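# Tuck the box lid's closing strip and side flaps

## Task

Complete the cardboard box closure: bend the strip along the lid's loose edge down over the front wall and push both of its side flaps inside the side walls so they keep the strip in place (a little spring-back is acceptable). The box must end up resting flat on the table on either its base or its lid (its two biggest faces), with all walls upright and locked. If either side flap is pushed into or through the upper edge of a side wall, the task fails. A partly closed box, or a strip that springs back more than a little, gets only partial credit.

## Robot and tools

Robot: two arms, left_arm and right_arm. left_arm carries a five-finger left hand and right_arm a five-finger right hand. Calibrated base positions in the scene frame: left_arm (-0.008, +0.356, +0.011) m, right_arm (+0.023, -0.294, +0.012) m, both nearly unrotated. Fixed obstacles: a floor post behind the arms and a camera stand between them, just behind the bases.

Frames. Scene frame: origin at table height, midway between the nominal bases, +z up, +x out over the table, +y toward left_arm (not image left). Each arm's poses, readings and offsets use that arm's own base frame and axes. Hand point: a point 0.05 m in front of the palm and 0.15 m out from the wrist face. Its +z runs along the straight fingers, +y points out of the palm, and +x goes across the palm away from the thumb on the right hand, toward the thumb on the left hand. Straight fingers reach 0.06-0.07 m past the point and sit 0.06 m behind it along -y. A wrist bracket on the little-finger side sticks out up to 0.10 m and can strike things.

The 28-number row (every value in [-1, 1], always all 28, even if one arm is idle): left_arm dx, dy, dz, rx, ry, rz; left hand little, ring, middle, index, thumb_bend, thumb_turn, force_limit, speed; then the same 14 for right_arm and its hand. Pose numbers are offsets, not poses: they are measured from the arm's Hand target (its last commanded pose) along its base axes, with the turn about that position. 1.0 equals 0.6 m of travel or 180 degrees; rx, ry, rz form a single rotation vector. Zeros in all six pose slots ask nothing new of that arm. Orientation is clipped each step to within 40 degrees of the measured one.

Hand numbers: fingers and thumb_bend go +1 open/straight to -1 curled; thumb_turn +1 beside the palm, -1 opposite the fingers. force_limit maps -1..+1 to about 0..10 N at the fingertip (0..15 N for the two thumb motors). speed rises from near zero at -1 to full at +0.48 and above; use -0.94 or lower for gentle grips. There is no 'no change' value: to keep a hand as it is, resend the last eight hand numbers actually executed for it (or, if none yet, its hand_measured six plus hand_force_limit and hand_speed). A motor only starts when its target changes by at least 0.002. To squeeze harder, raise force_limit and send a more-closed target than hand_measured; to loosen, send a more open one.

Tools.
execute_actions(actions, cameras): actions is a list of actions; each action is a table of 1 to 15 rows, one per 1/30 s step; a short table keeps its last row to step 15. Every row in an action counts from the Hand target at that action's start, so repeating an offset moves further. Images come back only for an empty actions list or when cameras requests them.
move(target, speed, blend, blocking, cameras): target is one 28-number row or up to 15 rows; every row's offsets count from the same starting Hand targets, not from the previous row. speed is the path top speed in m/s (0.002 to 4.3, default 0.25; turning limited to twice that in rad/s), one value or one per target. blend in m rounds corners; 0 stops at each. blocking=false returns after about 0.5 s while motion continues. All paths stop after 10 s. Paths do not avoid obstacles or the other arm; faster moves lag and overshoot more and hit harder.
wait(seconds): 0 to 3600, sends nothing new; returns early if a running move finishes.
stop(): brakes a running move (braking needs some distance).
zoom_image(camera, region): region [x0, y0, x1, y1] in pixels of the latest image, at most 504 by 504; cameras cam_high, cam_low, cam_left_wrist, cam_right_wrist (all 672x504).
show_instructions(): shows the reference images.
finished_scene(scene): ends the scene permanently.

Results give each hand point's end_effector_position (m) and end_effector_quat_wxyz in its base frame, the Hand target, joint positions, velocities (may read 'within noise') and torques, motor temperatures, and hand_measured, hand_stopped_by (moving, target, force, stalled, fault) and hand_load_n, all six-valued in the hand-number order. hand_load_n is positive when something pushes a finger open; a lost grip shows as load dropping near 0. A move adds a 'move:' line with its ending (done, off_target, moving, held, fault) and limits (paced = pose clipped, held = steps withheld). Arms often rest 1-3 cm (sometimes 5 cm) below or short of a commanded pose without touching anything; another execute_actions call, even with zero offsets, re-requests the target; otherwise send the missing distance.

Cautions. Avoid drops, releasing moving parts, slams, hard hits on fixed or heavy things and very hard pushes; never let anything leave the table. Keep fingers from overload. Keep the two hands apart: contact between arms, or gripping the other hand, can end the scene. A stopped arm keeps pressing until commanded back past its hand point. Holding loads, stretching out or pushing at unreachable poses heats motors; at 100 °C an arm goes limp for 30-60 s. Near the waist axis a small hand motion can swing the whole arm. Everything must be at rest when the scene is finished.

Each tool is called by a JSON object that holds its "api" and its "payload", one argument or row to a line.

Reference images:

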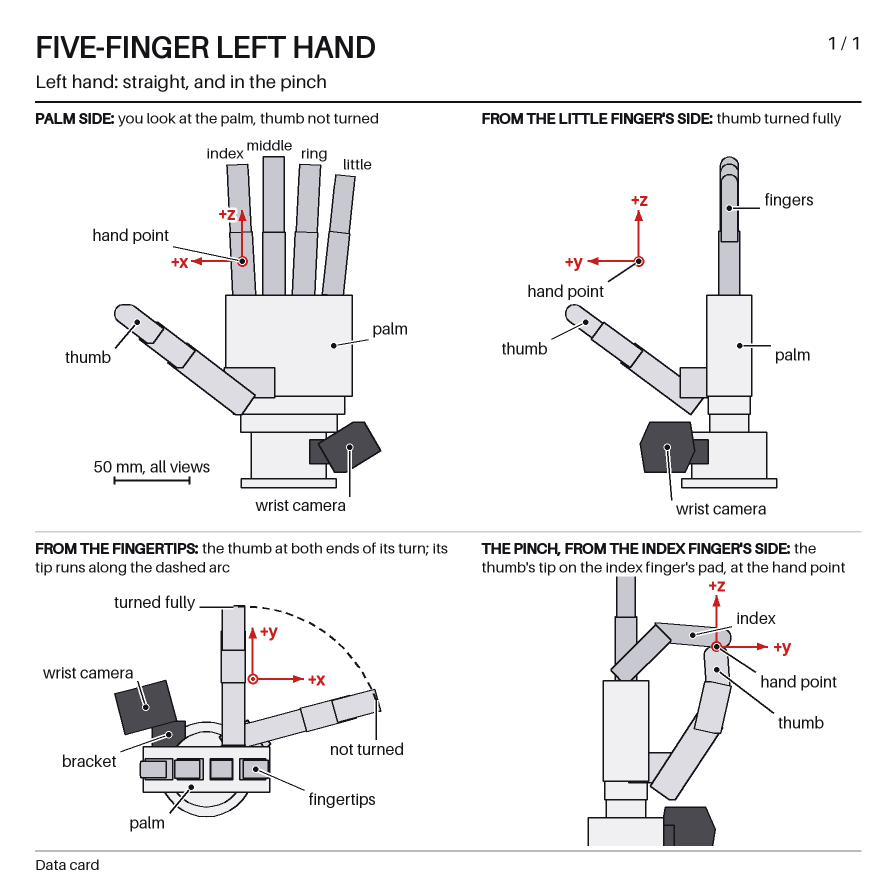

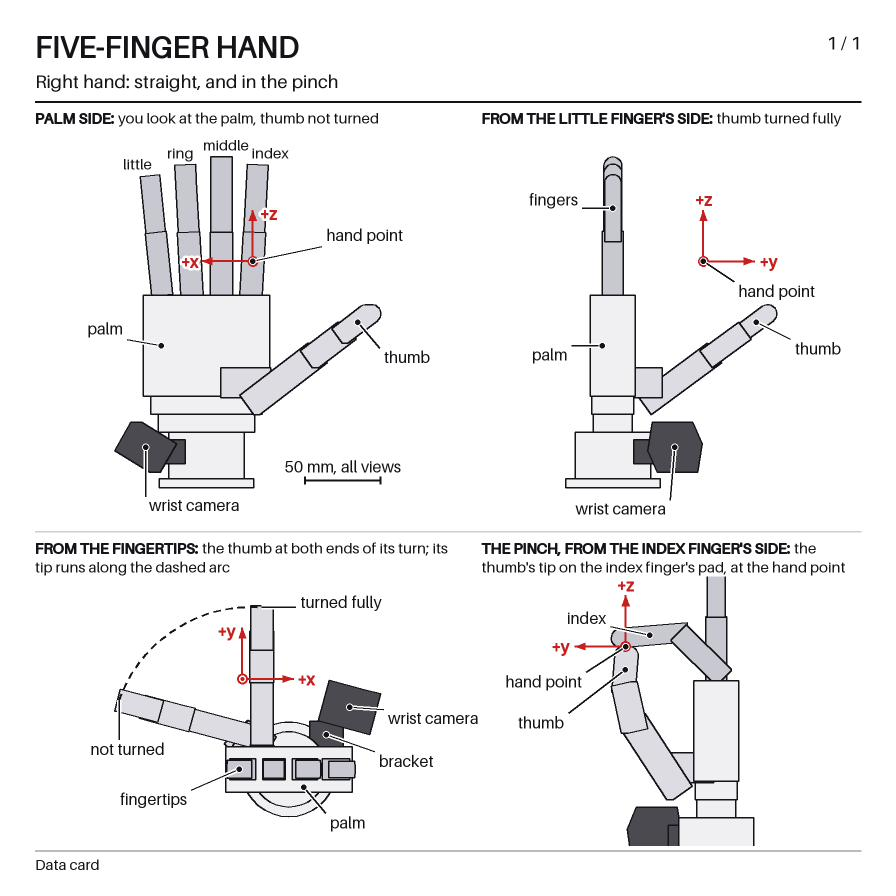

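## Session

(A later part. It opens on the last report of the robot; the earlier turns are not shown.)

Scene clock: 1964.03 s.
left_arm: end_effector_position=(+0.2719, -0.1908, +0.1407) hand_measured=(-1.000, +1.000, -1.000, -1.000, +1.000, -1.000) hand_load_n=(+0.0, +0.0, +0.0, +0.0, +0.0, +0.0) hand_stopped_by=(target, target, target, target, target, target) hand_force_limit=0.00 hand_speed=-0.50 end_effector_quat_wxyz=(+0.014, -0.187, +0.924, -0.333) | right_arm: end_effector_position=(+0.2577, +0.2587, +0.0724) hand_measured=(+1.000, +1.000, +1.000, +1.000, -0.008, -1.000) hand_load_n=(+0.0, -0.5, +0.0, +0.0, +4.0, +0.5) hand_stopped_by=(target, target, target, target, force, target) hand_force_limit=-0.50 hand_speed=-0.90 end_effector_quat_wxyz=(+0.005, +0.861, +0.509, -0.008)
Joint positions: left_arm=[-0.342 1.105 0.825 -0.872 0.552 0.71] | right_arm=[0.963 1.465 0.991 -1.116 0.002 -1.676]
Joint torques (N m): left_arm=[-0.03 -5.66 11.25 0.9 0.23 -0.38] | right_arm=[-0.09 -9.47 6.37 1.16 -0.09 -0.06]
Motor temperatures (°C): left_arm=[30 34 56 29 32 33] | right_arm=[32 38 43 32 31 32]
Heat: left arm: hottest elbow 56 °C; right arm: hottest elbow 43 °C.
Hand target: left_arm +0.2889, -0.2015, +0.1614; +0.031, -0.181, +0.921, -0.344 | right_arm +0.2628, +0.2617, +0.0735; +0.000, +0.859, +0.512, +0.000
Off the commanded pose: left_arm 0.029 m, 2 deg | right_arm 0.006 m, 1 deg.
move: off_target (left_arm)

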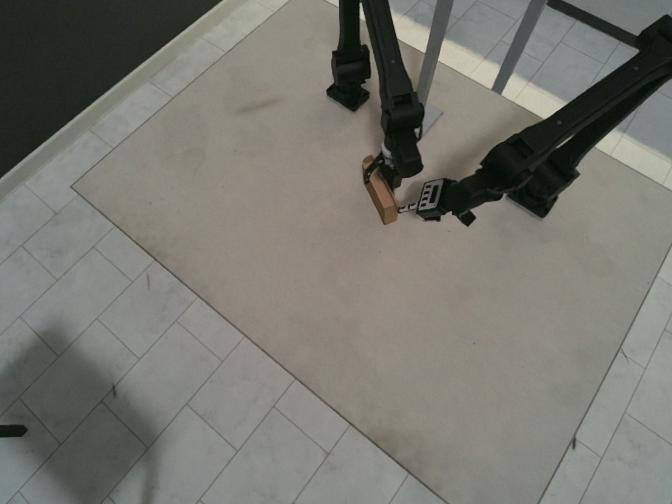

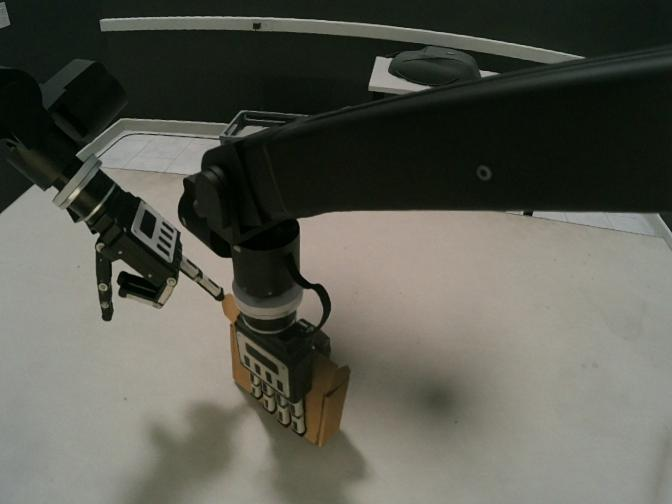

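{"api": "move", "payload": {
  "target": [0.013,-0.021,0.0,0,0,0,-1,1,-1,-1,1,-1,0,-0.5,0,0,0,0,0,0,1,1,1,1,-0.3,-1,-0.5,-0.9],
  "speed": 0.06,
  "cameras": ["cam_high","cam_low"]
}}

{"api": "zoom_image", "payload": {
  "camera": "cam_low",
  "region": [160, 230, 280, 340]
}}

{"api": "zoom_image", "payload": {
  "camera": "cam_high",
  "region": [370, 170, 430, 230]
}}

Scene clock: 1971.60 s.
left_arm: end_effector_position=(+0.2723, -0.1935, +0.1395) hand_measured=(-1.000, +1.000, -1.000, -1.000, +1.000, -1.000) hand_load_n=(+0.0, +0.0, +0.0, +0.0, +0.0, +0.0) hand_stopped_by=(target, target, target, target, target, target) hand_force_limit=0.00 hand_speed=-0.50 end_effector_quat_wxyz=(+0.011, -0.188, +0.925, -0.329) | right_arm: end_effector_position=(+0.2577, +0.2587, +0.0724) hand_measured=(+1.000, +1.000, +1.000, +1.000, -0.008, -1.000) hand_load_n=(+0.0, +0.0, +0.5, +0.0, +4.0, +0.0) hand_stopped_by=(target, target, target, target, force, target) hand_force_limit=-0.50 hand_speed=-0.90 end_effector_quat_wxyz=(+0.005, +0.861, +0.509, -0.008)
Joint positions: left_arm=[-0.351 1.115 0.83 -0.872 0.544 0.701] | right_arm=[0.963 1.465 0.991 -1.116 0.002 -1.676]
Joint torques (N m): left_arm=[0.97 -6.59 7.41 0.75 0.37 -0.2] | right_arm=[-0.09 -9.47 6.37 1.16 -0.09 -0.06]
Motor temperatures (°C): left_arm=[30 35 57 29 32 33] | right_arm=[32 38 43 32 31 32]
Heat: left arm: hottest elbow 57 °C; right arm: hottest elbow 43 °C.
Hand target: left_arm +0.2723, -0.1932, +0.1400; +0.012, -0.188, +0.925, -0.329 (not the last commanded pose) | right_arm +0.2628, +0.2617, +0.0735; +0.000, +0.859, +0.512, +0.000
Off the commanded pose: left_arm 0.039 m, 3 deg | right_arm 0.006 m, 1 deg.
move: held (left_arm; a check stopped the path); limits=held
pose unreachable (left arm): on one or more control steps of this call, first in action 0 (counted from 0), this arm could not follow its commanded pose, so it was not sent that pose on those steps. It may still have moved: this result reports where it is.
cause: moving toward the commanded pose would bring a part of the arm too close to another arm (a part of this arm just beyond joint 6 (wrist roll) and a part of the right arm just beyond its joint 4 (wrist pitch), 38 mm apart when this arm was first held).

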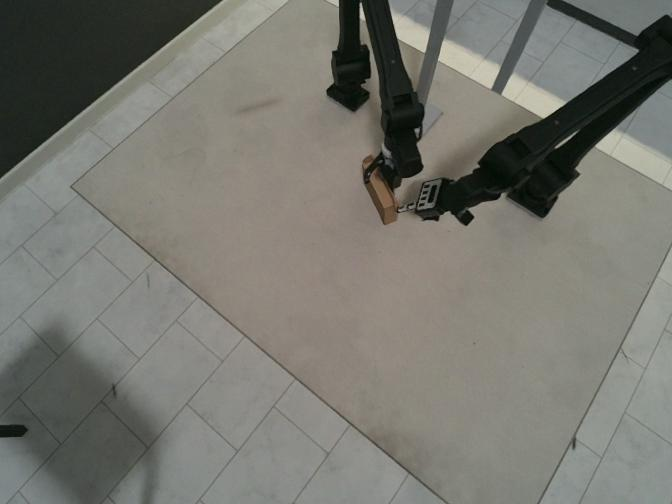

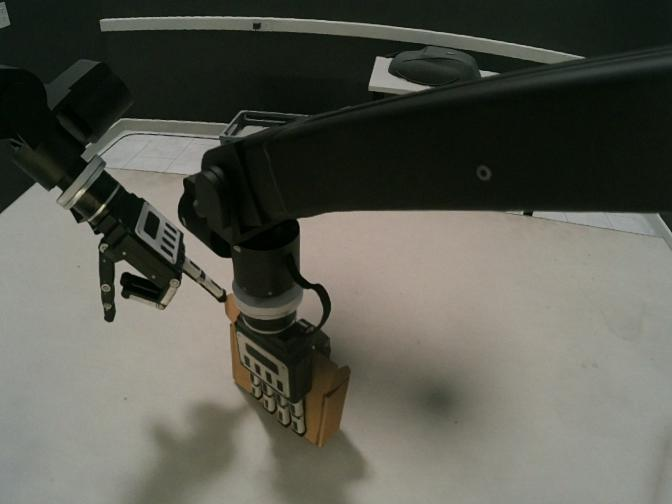

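Scaled by 4.200 from the camera's image (finer frame: 960x720).

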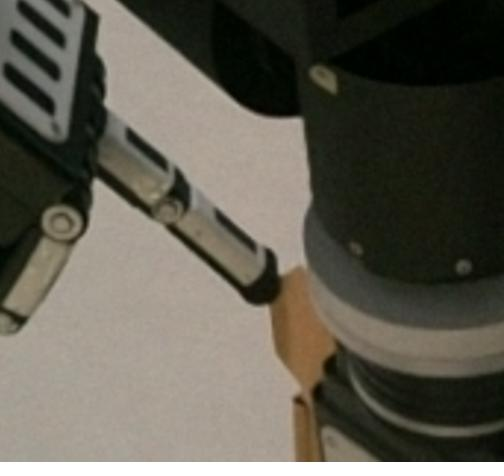

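Scaled by 8.400 from the camera's image (finer frame: 960x720).

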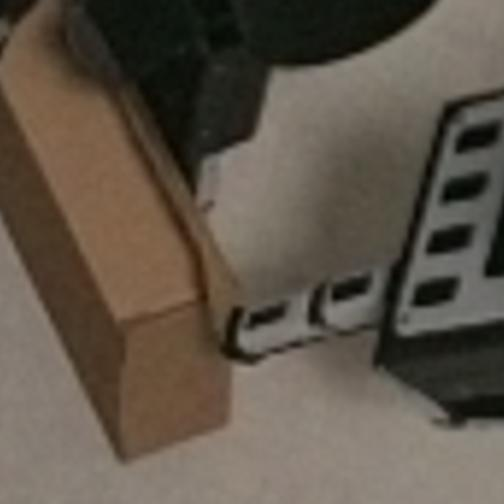

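{"api": "move", "payload": {
  "target": [-0.022,0.013,0.0,0,0,0,-1,1,-1,-1,1,-1,0,-0.5,0,0,0,0,0,0,1,1,1,1,-0.3,-1,-0.5,-0.9],
  "speed": 0.06,
  "cameras": ["cam_high","cam_low"]
}}

{"api": "move", "payload": {
  "target": [0.045,0.03,0.02,0,0,-0.0833,-1,1,-1,-1,1,-1,0,-0.5,0,0,0,0,0,0,1,1,1,1,-0.3,-1,-0.5,-0.9],
  "speed": 0.05,
  "cameras": ["cam_high","cam_low"]
}}

{"api": "zoom_image", "payload": {
  "camera": "cam_low",
  "region": [160, 230, 280, 340]
}}

{"api": "zoom_image", "payload": {
  "camera": "cam_high",
  "region": [370, 170, 430, 230]
}}

Scene clock: 2002.93 s.
left_arm: end_effector_position=(+0.2606, -0.1893, +0.1398) hand_measured=(-1.000, +1.000, -1.000, -1.000, +1.000, -1.000) hand_load_n=(+0.0, +0.0, +0.0, +0.0, +0.0, +0.0) hand_stopped_by=(target, target, target, target, target, target) hand_force_limit=0.00 hand_speed=-0.50 end_effector_quat_wxyz=(+0.012, -0.188, +0.925, -0.329) | right_arm: end_effector_position=(+0.2577, +0.2587, +0.0724) hand_measured=(+1.000, +1.000, +1.000, +1.000, -0.008, -1.000) hand_load_n=(+0.5, +0.0, +0.0, +0.0, +4.0, +0.0) hand_stopped_by=(target, target, target, target, force, target) hand_force_limit=-0.50 hand_speed=-0.90 end_effector_quat_wxyz=(+0.005, +0.861, +0.509, -0.008)
Joint positions: left_arm=[-0.351 1.077 0.804 -0.883 0.544 0.701] | right_arm=[0.963 1.465 0.991 -1.116 0.002 -1.676]
Joint torques (N m): left_arm=[1.73 -6.42 7.16 0.5 0.53 -0.1] | right_arm=[-0.09 -9.47 6.37 1.14 -0.1 -0.06]
Heat: left arm: hottest elbow 53 °C; right arm: hottest elbow 43 °C.
Hand target: left_arm +0.2590, -0.1855, +0.1399; +0.012, -0.188, +0.925, -0.329 | right_arm +0.2628, +0.2617, +0.0735; +0.000, +0.859, +0.512, +0.000
Off the commanded pose: left_arm 0.004 m, 0 deg | right_arm 0.006 m, 1 deg.
move: done

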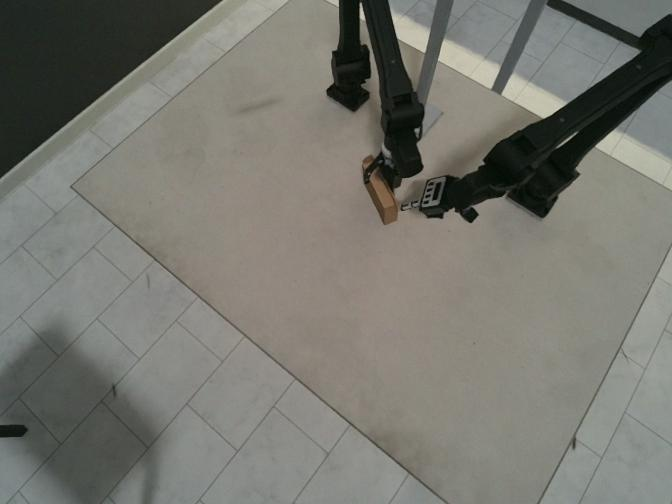

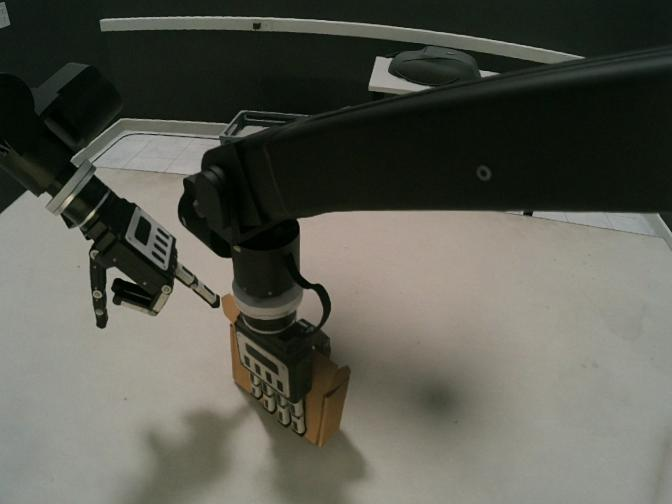

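Scene clock: 2006.13 s.
left_arm: end_effector_position=(+0.2654, -0.1654, +0.1344) hand_measured=(-1.000, +1.000, -1.000, -1.000, +1.000, -1.000) hand_load_n=(+0.0, +0.0, +0.5, +0.0, +0.0, -0.5) hand_stopped_by=(target, target, target, target, target, target) hand_force_limit=0.00 hand_speed=-0.50 end_effector_quat_wxyz=(-0.051, -0.074, +0.943, -0.319) | right_arm: end_effector_position=(+0.2577, +0.2587, +0.0724) hand_measured=(+1.000, +1.000, +1.000, +1.000, -0.008, -1.000) hand_load_n=(+0.0, +0.0, +0.0, +0.0, +4.0, +0.5) hand_stopped_by=(target, target, target, target, force, target) hand_force_limit=-0.50 hand_speed=-0.90 end_effector_quat_wxyz=(+0.005, +0.861, +0.509, -0.008)
Joint positions: left_arm=[-0.279 1.215 0.905 -1.109 0.644 1.084] | right_arm=[0.963 1.465 0.991 -1.116 0.002 -1.676]
Joint torques (N m): left_arm=[1.96 -6.77 10.86 0.08 0.64 -0.04] | right_arm=[-0.15 -9.47 6.37 1.16 -0.1 -0.06]
Heat: left arm: hottest elbow 54 °C; right arm: hottest elbow 43 °C.
Hand target: left_arm +0.2862, -0.1674, +0.1520; -0.031, -0.066, +0.942, -0.328 | right_arm +0.2628, +0.2617, +0.0735; +0.000, +0.859, +0.512, +0.000
Off the commanded pose: left_arm 0.027 m, 3 deg | right_arm 0.006 m, 1 deg.
move: off_target (left_arm)

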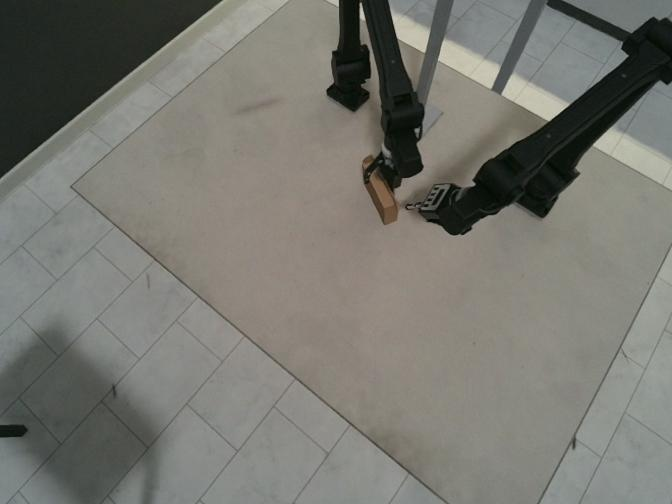

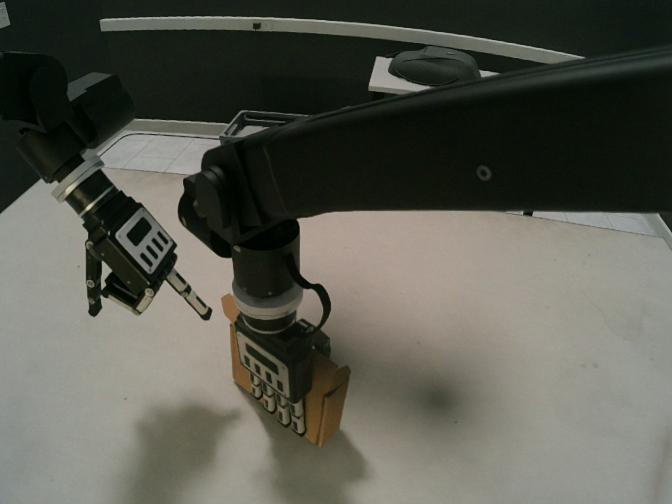

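Scaled by 4.200 from the camera's image (finer frame: 960x720).

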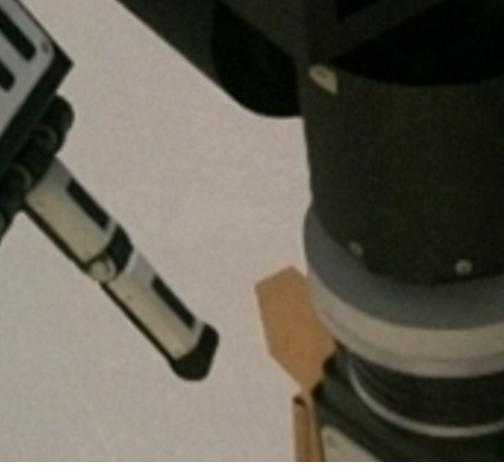

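Scaled by 8.400 from the camera's image (finer frame: 960x720).

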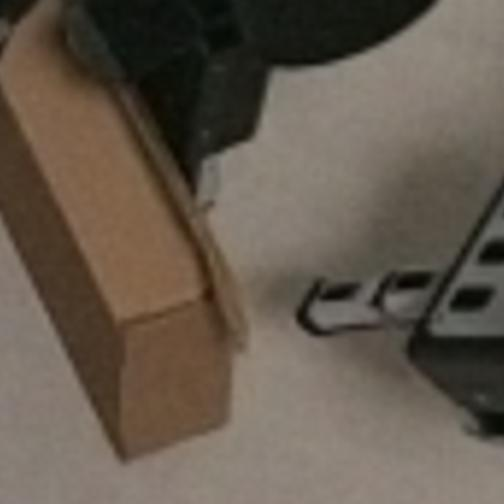

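{"api": "move", "payload": {
  "target": [0.040,-0.012,0.022,0,0,0,-1,1,-1,-1,1,-1,0,-0.5,0,0,0,0,0,0,1,1,1,1,-0.3,-1,-0.5,-0.9],
  "speed": 0.05,
  "cameras": ["cam_high","cam_low"]
}}

{"api": "zoom_image", "payload": {
  "camera": "cam_low",
  "region": [160, 230, 280, 340]
}}

{"api": "zoom_image", "payload": {
  "camera": "cam_high",
  "region": [370, 170, 430, 230]
}}

Scene clock: 2021.43 s.
left_arm: end_effector_position=(+0.2907, -0.1726, +0.1479) hand_measured=(-1.000, +1.000, -1.000, -1.000, +1.000, -1.000) hand_load_n=(+0.0, +0.0, +0.0, +0.5, +0.0, +0.0) hand_stopped_by=(target, target, target, target, target, target) hand_force_limit=0.00 hand_speed=-0.50 end_effector_quat_wxyz=(-0.050, -0.074, +0.943, -0.320) | right_arm: end_effector_position=(+0.2577, +0.2587, +0.0724) hand_measured=(+1.000, +1.000, +1.000, +1.000, -0.008, -1.000) hand_load_n=(+0.0, +0.0, +0.0, +0.0, +4.0, +0.5) hand_stopped_by=(target, target, target, target, force, target) hand_force_limit=-0.50 hand_speed=-0.90 end_effector_quat_wxyz=(+0.005, +0.861, +0.509, -0.008)
Joint positions: left_arm=[-0.279 1.275 0.992 -1.135 0.644 1.085] | right_arm=[0.963 1.465 0.991 -1.116 0.002 -1.676]
Joint torques (N m): left_arm=[1.79 -7.88 10.82 0.08 0.64 -0.06] | right_arm=[-0.15 -9.47 6.35 1.16 -0.09 -0.06]
Motor temperatures (°C): left_arm=[30 35 56 29 32 33] | right_arm=[32 38 43 32 31 32]
Heat: left arm: hottest elbow 56 °C; right arm: hottest elbow 43 °C.
Hand target: left_arm +0.3102, -0.1746, +0.1652; -0.031, -0.066, +0.942, -0.328 | right_arm +0.2628, +0.2617, +0.0735; +0.000, +0.859, +0.512, +0.000
Off the commanded pose: left_arm 0.026 m, 3 deg | right_arm 0.006 m, 1 deg.
move: off_target (left_arm)

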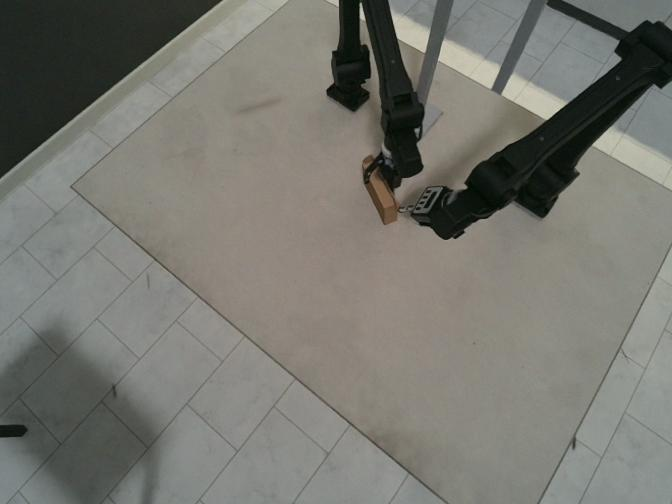

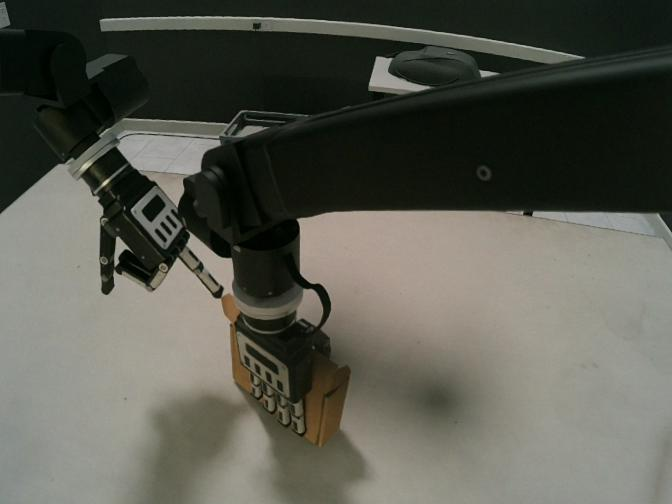

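Scaled by 4.200 from the camera's image (finer frame: 960x720).

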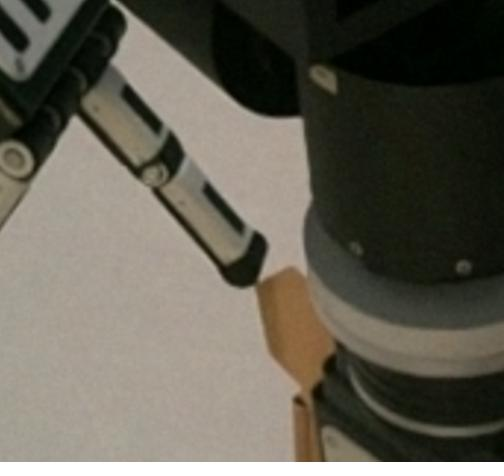

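Scaled by 8.400 from the camera's image (finer frame: 960x720).

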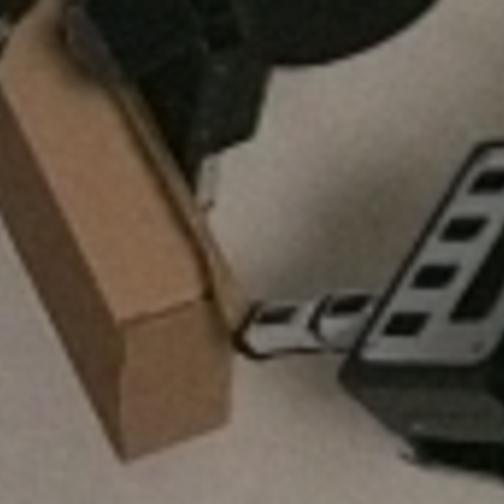

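{"api": "move", "payload": {
  "target": [0.006,-0.030,-0.003,0,0,0,-1,1,-1,-1,1,-1,0,-0.5,0,0,0,0,0,0,1,1,1,1,-0.3,-1,-0.5,-0.9],
  "speed": 0.05,
  "cameras": ["cam_high","cam_low"]
}}

{"api": "zoom_image", "payload": {
  "camera": "cam_low",
  "region": [160, 230, 280, 340]
}}

{"api": "zoom_image", "payload": {
  "camera": "cam_high",
  "region": [370, 170, 430, 230]
}}

Scene clock: 2028.70 s.
left_arm: end_effector_position=(+0.2933, -0.1810, +0.1461) hand_measured=(-1.000, +1.000, -1.000, -1.000, +1.000, -1.000) hand_load_n=(+0.0, -0.5, +0.0, +0.0, +0.0, +0.0) hand_stopped_by=(target, target, target, target, target, target) hand_force_limit=0.00 hand_speed=-0.50 end_effector_quat_wxyz=(-0.053, -0.075, +0.943, -0.319) | right_arm: end_effector_position=(+0.2577, +0.2587, +0.0724) hand_measured=(+1.000, +1.000, +1.000, +1.000, -0.008, -1.000) hand_load_n=(+0.0, +0.0, +0.0, +0.0, +4.0, +0.5) hand_stopped_by=(target, target, target, target, force, target) hand_force_limit=-0.50 hand_speed=-0.90 end_effector_quat_wxyz=(+0.005, +0.861, +0.509, -0.008)
Joint positions: left_arm=[-0.298 1.292 1.001 -1.119 0.642 1.061] | right_arm=[0.963 1.465 0.991 -1.116 0.002 -1.676]
Joint torques (N m): left_arm=[-0.15 -8.12 10.92 0.9 0.4 -0.38] | right_arm=[-0.15 -9.47 6.37 1.14 -0.09 -0.06]
Motor temperatures (°C): left_arm=[30 35 55 29 32 33] | right_arm=[32 38 43 32 31 32]
Heat: left arm: hottest elbow 55 °C; right arm: hottest elbow 43 °C.
Hand target: left_arm +0.3137, -0.1926, +0.1634; -0.031, -0.066, +0.942, -0.328 | right_arm +0.2628, +0.2617, +0.0735; +0.000, +0.859, +0.512, +0.000
Off the commanded pose: left_arm 0.029 m, 3 deg | right_arm 0.006 m, 1 deg.
move: off_target (left_arm)

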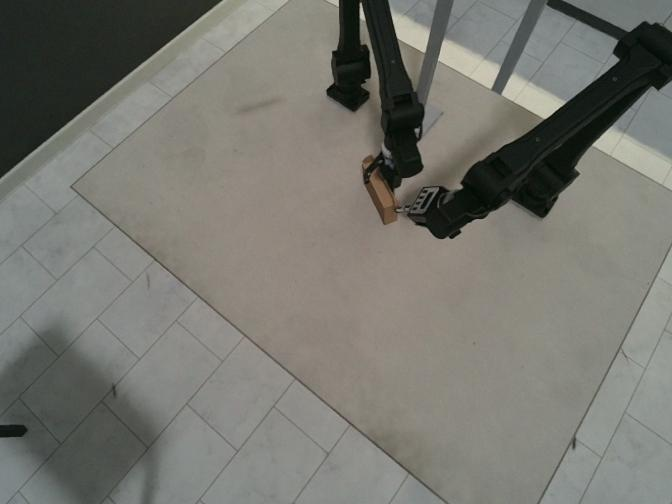

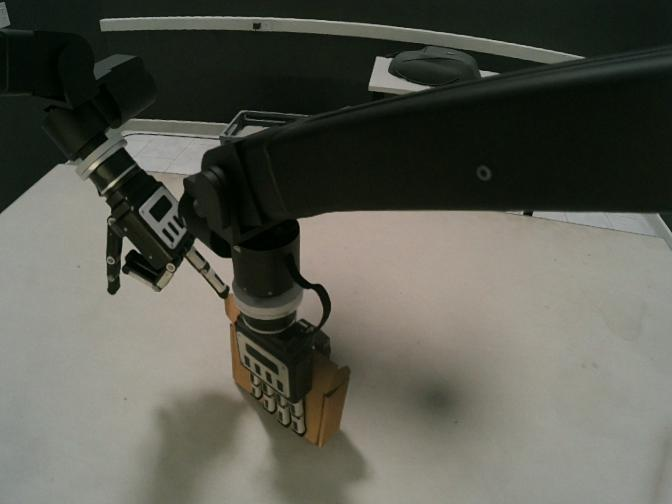

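Scaled by 4.200 from the camera's image (finer frame: 960x720).

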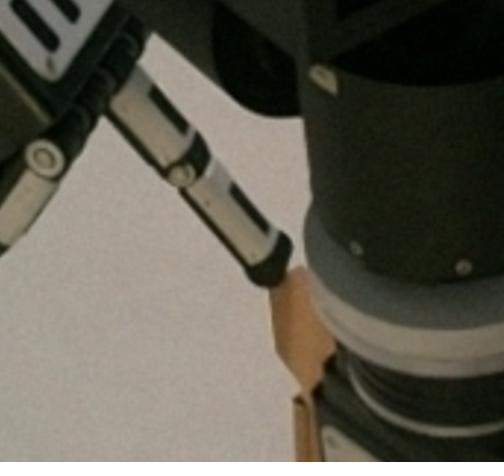

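Scaled by 8.400 from the camera's image (finer frame: 960x720).

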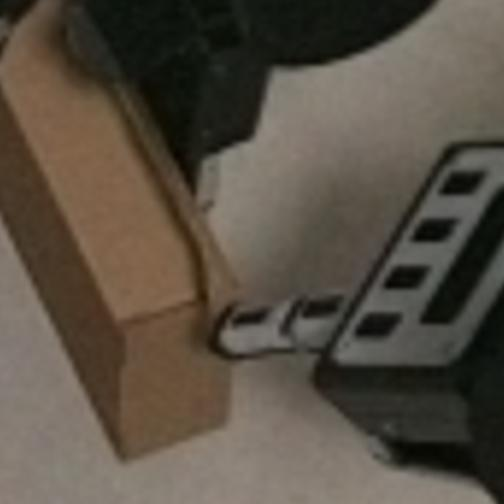

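{"api": "move", "payload": {
  "target": [0.002,-0.025,-0.003,0,0,0,-1,1,-1,-1,1,-1,0,-0.5,0,0,0,0,0,0,1,1,1,1,-0.3,-1,-0.5,-0.9],
  "speed": 0.05,
  "cameras": ["cam_high","cam_low"]
}}

{"api": "zoom_image", "payload": {
  "camera": "cam_low",
  "region": [160, 230, 280, 340]
}}

{"api": "zoom_image", "payload": {
  "camera": "cam_high",
  "region": [370, 170, 430, 230]
}}

Scene clock: 2035.77 s.
left_arm: end_effector_position=(+0.2955, -0.1943, +0.1439) hand_measured=(-1.000, +1.000, -1.000, -1.000, +1.000, -1.000) hand_load_n=(+0.0, -0.5, +0.0, +0.0, +0.0, +0.0) hand_stopped_by=(target, target, target, target, target, target) hand_force_limit=0.00 hand_speed=-0.50 end_effector_quat_wxyz=(-0.052, -0.075, +0.944, -0.318) | right_arm: end_effector_position=(+0.2577, +0.2587, +0.0724) hand_measured=(+1.000, +1.000, +1.000, +1.000, -0.008, -1.000) hand_load_n=(+0.0, +0.0, +0.0, +0.0, +4.0, +0.5) hand_stopped_by=(target, target, target, target, force, target) hand_force_limit=-0.50 hand_speed=-0.90 end_effector_quat_wxyz=(+0.005, +0.861, +0.509, -0.008)
Joint positions: left_arm=[-0.334 1.304 1.006 -1.085 0.631 1.017] | right_arm=[0.963 1.465 0.991 -1.116 0.002 -1.676]
Joint torques (N m): left_arm=[-0.26 -8.35 10.92 0.91 0.49 -0.37] | right_arm=[-0.15 -9.47 6.35 1.14 -0.1 -0.05]
Motor temperatures (°C): left_arm=[30 35 56 29 32 33] | right_arm=[32 38 43 32 31 32]
Heat: left arm: hottest elbow 56 °C; right arm: hottest elbow 43 °C.
Hand target: left_arm +0.3149, -0.2077, +0.1615; -0.031, -0.066, +0.942, -0.328 | right_arm +0.2628, +0.2617, +0.0735; +0.000, +0.859, +0.512, +0.000
Off the commanded pose: left_arm 0.029 m, 3 deg | right_arm 0.006 m, 1 deg.
move: off_target (left_arm)

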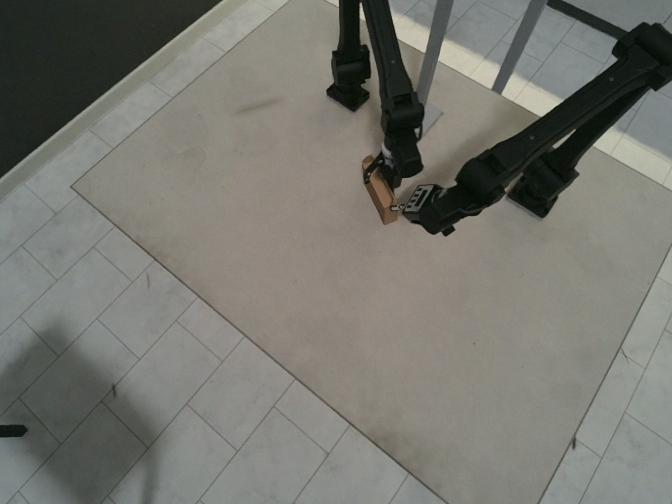

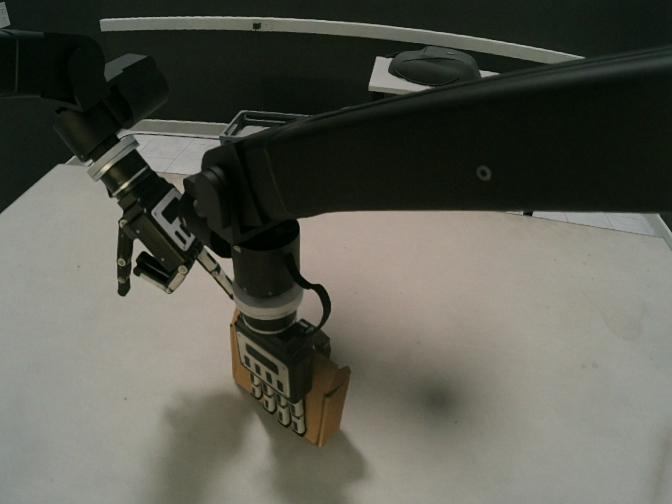

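Scaled by 4.200 from the camera's image (finer frame: 960x720).

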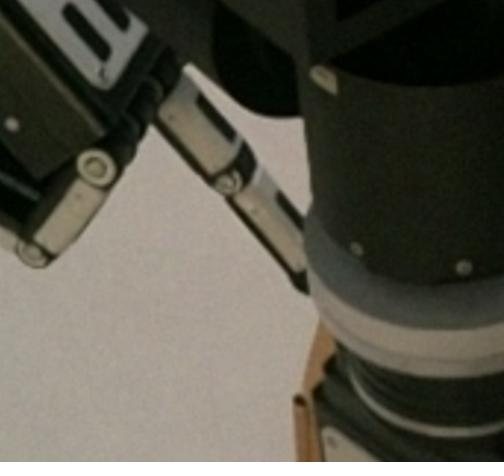

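Scaled by 8.400 from the camera's image (finer frame: 960x720).

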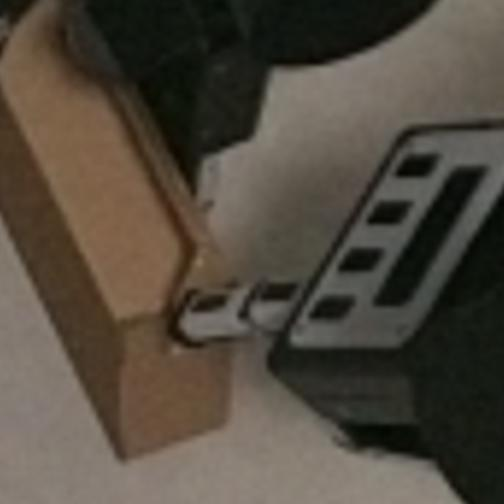

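{"api": "move", "payload": {
  "target": [-0.005,-0.022,-0.002,0,0,0,-1,1,-1,-1,1,-1,0,-0.5,0,0,0,0,0,0,1,1,1,1,-0.3,-1,-0.5,-0.9],
  "speed": 0.05,
  "cameras": ["cam_high","cam_low"]
}}

{"api": "zoom_image", "payload": {
  "camera": "cam_low",
  "region": [160, 230, 280, 340]
}}

{"api": "zoom_image", "payload": {
  "camera": "cam_high",
  "region": [370, 170, 430, 230]
}}

Scene clock: 2042.07 s.
left_arm: end_effector_position=(+0.2960, -0.1949, +0.1438) hand_measured=(-1.000, +1.000, -1.000, -1.000, +1.000, -1.000) hand_load_n=(+0.0, -1.0, +0.0, +0.0, +0.0, +0.0) hand_stopped_by=(target, target, target, target, target, target) hand_force_limit=0.00 hand_speed=-0.50 end_effector_quat_wxyz=(-0.051, -0.076, +0.944, -0.317) | right_arm: end_effector_position=(+0.2577, +0.2587, +0.0724) hand_measured=(+1.000, +1.000, +1.000, +1.000, -0.008, -1.000) hand_load_n=(+0.0, +0.0, +0.0, +0.0, +4.0, +0.5) hand_stopped_by=(target, target, target, target, force, target) hand_force_limit=-0.50 hand_speed=-0.90 end_effector_quat_wxyz=(+0.005, +0.861, +0.509, -0.008)
Joint positions: left_arm=[-0.335 1.304 1.006 -1.081 0.629 1.011] | right_arm=[0.963 1.465 0.991 -1.116 0.002 -1.676]
Joint torques (N m): left_arm=[0.97 -9 7.1 0.46 0.5 -0.21] | right_arm=[-0.21 -9.41 6.37 1.16 -0.09 -0.06]
Motor temperatures (°C): left_arm=[30 35 56 29 32 33] | right_arm=[32 38 43 32 31 32]
Heat: left arm: hottest elbow 56 °C; right arm: hottest elbow 43 °C.
Hand target: left_arm +0.2959, -0.1949, +0.1439; -0.051, -0.076, +0.944, -0.317 (not the last commanded pose) | right_arm +0.2628, +0.2617, +0.0735; +0.000, +0.859, +0.512, +0.000
Off the commanded pose: left_arm 0.035 m, 3 deg | right_arm 0.006 m, 1 deg.
move: held (left_arm; a check stopped the path); limits=held
pose unreachable (left arm): on one or more control steps of this call, first in action 0 (counted from 0), this arm could not follow its commanded pose, so it was not sent that pose on those steps. It may still have moved: this result reports where it is.
cause: moving toward the commanded pose would bring a part of the arm too close to another arm (a part of this arm just beyond joint 6 (wrist roll) and a part of the right arm just beyond its joint 4 (wrist pitch), 27 mm apart when this arm was first held).

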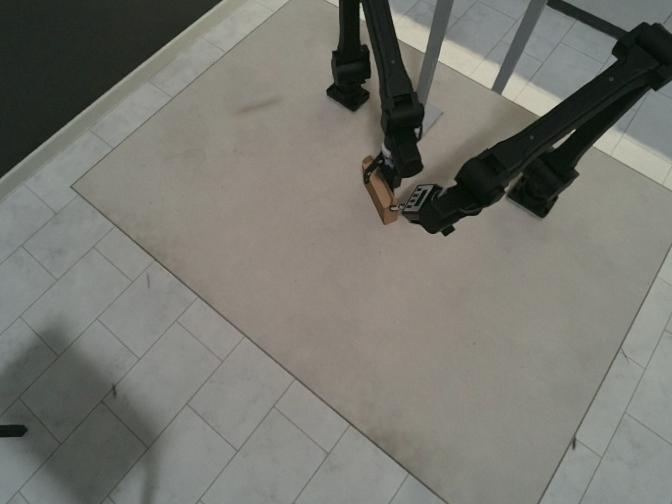

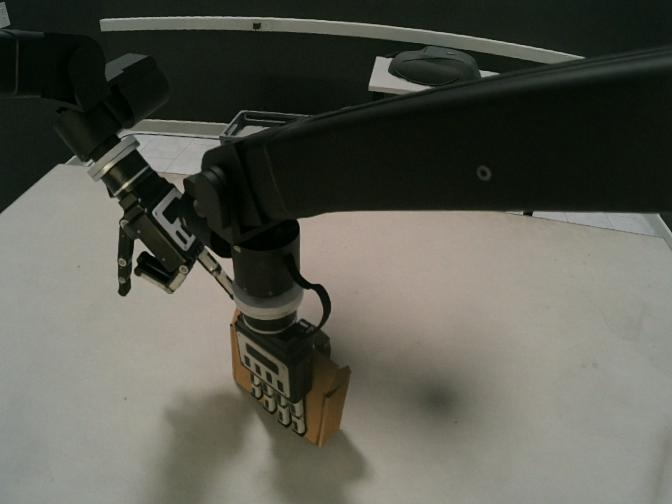

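Scaled by 4.200 from the camera's image (finer frame: 960x720).

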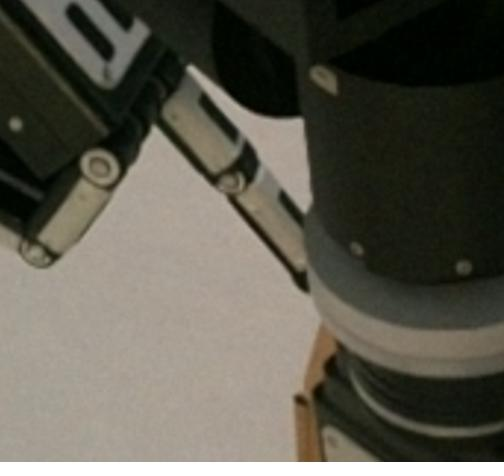

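Scaled by 8.400 from the camera's image (finer frame: 960x720).

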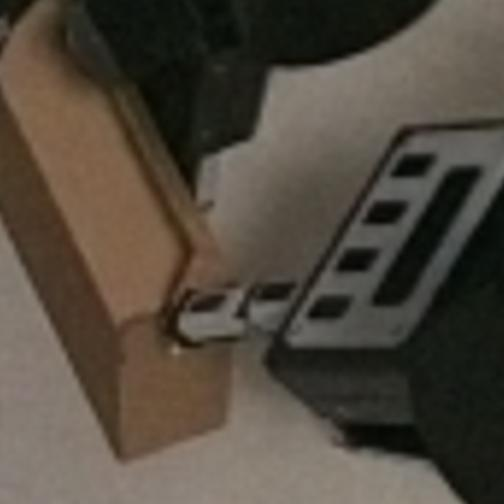

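{"api": "move", "payload": {
  "target": [-0.018,0.068,0.0,0,0,0,-1,1,-1,-1,1,-1,0,-0.5,0,0,0,0,0,0,1,1,1,1,-0.3,-1,-0.5,-0.9],
  "speed": 0.06,
  "cameras": ["cam_high","cam_low"]
}}

{"api": "move", "payload": {
  "target": [-0.023,-0.022,-0.055,-0.1504,0,0.0555,-1,1,-1,-1,1,-1,0,-0.5,0,0,0,0,0,0,1,1,1,1,-0.3,-1,-0.5,-0.9],
  "speed": 0.05,
  "cameras": ["cam_high","cam_low"]
}}

{"api": "zoom_image", "payload": {
  "camera": "cam_low",
  "region": [110, 230, 350, 450]
}}

{"api": "zoom_image", "payload": {
  "camera": "cam_high",
  "region": [370, 170, 430, 230]
}}

Scene clock: 2082.63 s.
left_arm: end_effector_position=(+0.2876, -0.1578, +0.1422) hand_measured=(-1.000, +1.000, -1.000, -1.000, +1.000, -1.000) hand_load_n=(+0.0, +0.0, +0.0, +0.0, +0.0, +0.0) hand_stopped_by=(target, target, target, target, target, target) hand_force_limit=0.00 hand_speed=-0.50 end_effector_quat_wxyz=(-0.053, -0.079, +0.944, -0.315) | right_arm: end_effector_position=(+0.2577, +0.2587, +0.0724) hand_measured=(+1.000, +1.000, +1.000, +1.000, -0.008, -1.000) hand_load_n=(+0.0, +0.0, +0.0, +0.0, +4.0, +0.5) hand_stopped_by=(target, target, target, target, force, target) hand_force_limit=-0.50 hand_speed=-0.90 end_effector_quat_wxyz=(+0.005, +0.861, +0.509, -0.008)
Joint positions: left_arm=[-0.243 1.271 0.975 -1.154 0.642 1.12] | right_arm=[0.963 1.465 0.991 -1.116 0.002 -1.676]
Joint torques (N m): left_arm=[1.73 -9.41 6.61 0.05 0.63 -0.05] | right_arm=[-0.09 -9.47 6.37 1.16 -0.09 -0.06]
Heat: left arm: hottest elbow 52 °C; right arm: hottest elbow 43 °C.
Hand target: left_arm +0.2851, -0.1542, +0.1440; -0.051, -0.076, +0.944, -0.317 | right_arm +0.2628, +0.2617, +0.0735; +0.000, +0.859, +0.512, +0.000
Off the commanded pose: left_arm 0.005 m, 0 deg | right_arm 0.006 m, 1 deg.
move: done

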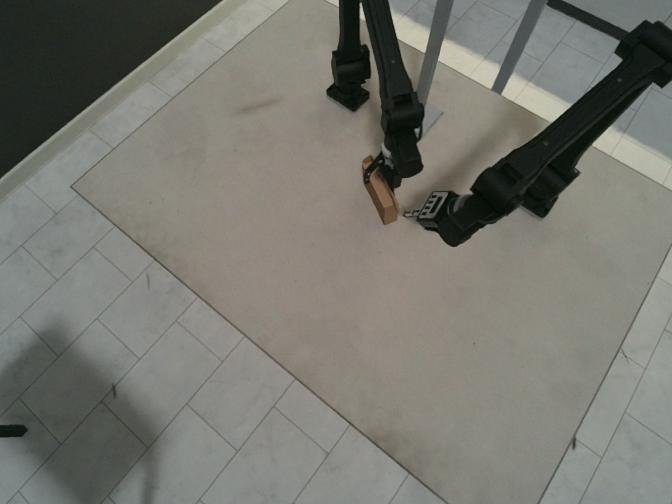

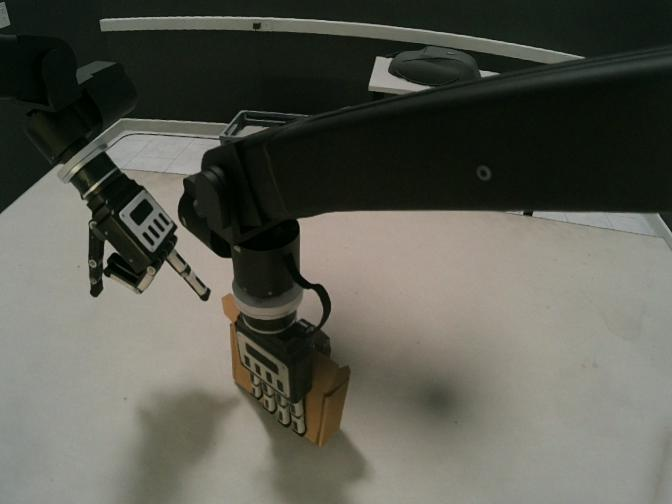

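Scene clock: 2088.10 s.
left_arm: end_effector_position=(+0.2697, -0.1697, +0.1087) hand_measured=(-1.000, +1.000, -1.000, -1.000, +1.000, -1.000) hand_load_n=(+0.0, +0.0, +0.0, +0.0, +0.0, -0.5) hand_stopped_by=(target, target, target, target, target, target) hand_force_limit=0.00 hand_speed=-0.50 end_effector_quat_wxyz=(-0.047, -0.137, +0.836, -0.529) | right_arm: end_effector_position=(+0.2577, +0.2587, +0.0724) hand_measured=(+1.000, +1.000, +1.000, +1.000, -0.008, -1.000) hand_load_n=(+0.0, +0.0, +0.0, +0.0, +4.5, +0.5) hand_stopped_by=(target, target, target, target, force, target) hand_force_limit=-0.50 hand_speed=-0.90 end_effector_quat_wxyz=(+0.005, +0.861, +0.509, -0.008)
Joint positions: left_arm=[-0.045 1.232 0.682 -0.779 1.106 1.051] | right_arm=[0.963 1.465 0.991 -1.116 0.002 -1.676]
Joint torques (N m): left_arm=[1.96 -7.71 5.91 0.98 0.93 -0.39] | right_arm=[-0.15 -9.41 6.37 1.16 -0.1 -0.06]
Heat: left arm: hottest elbow 52 °C; right arm: hottest elbow 43 °C.
Hand target: left_arm +0.2713, -0.1674, +0.1110; -0.040, -0.143, +0.833, -0.533 | right_arm +0.2628, +0.2617, +0.0735; +0.000, +0.859, +0.512, +0.000
Off the commanded pose: left_arm 0.004 m, 1 deg | right_arm 0.006 m, 1 deg.
move: done

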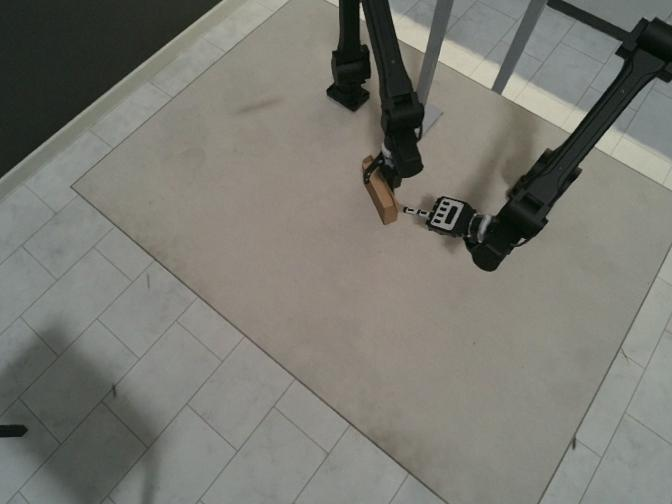

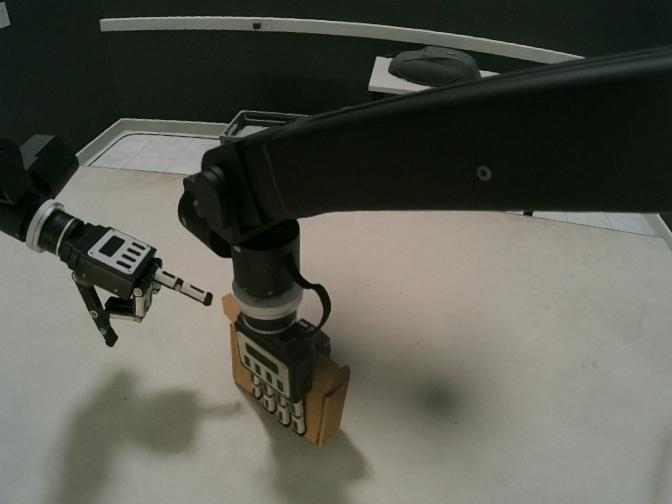

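Scaled by 2.100 from the camera's image (finer frame: 960x720).

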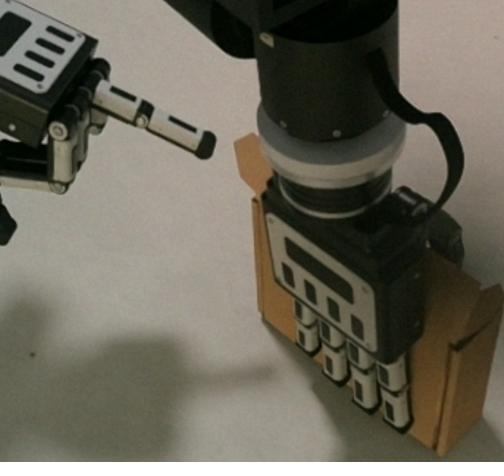

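Scaled by 8.400 from the camera's image (finer frame: 960x720).

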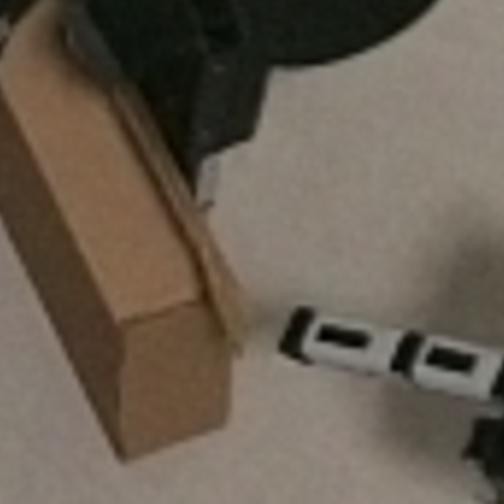

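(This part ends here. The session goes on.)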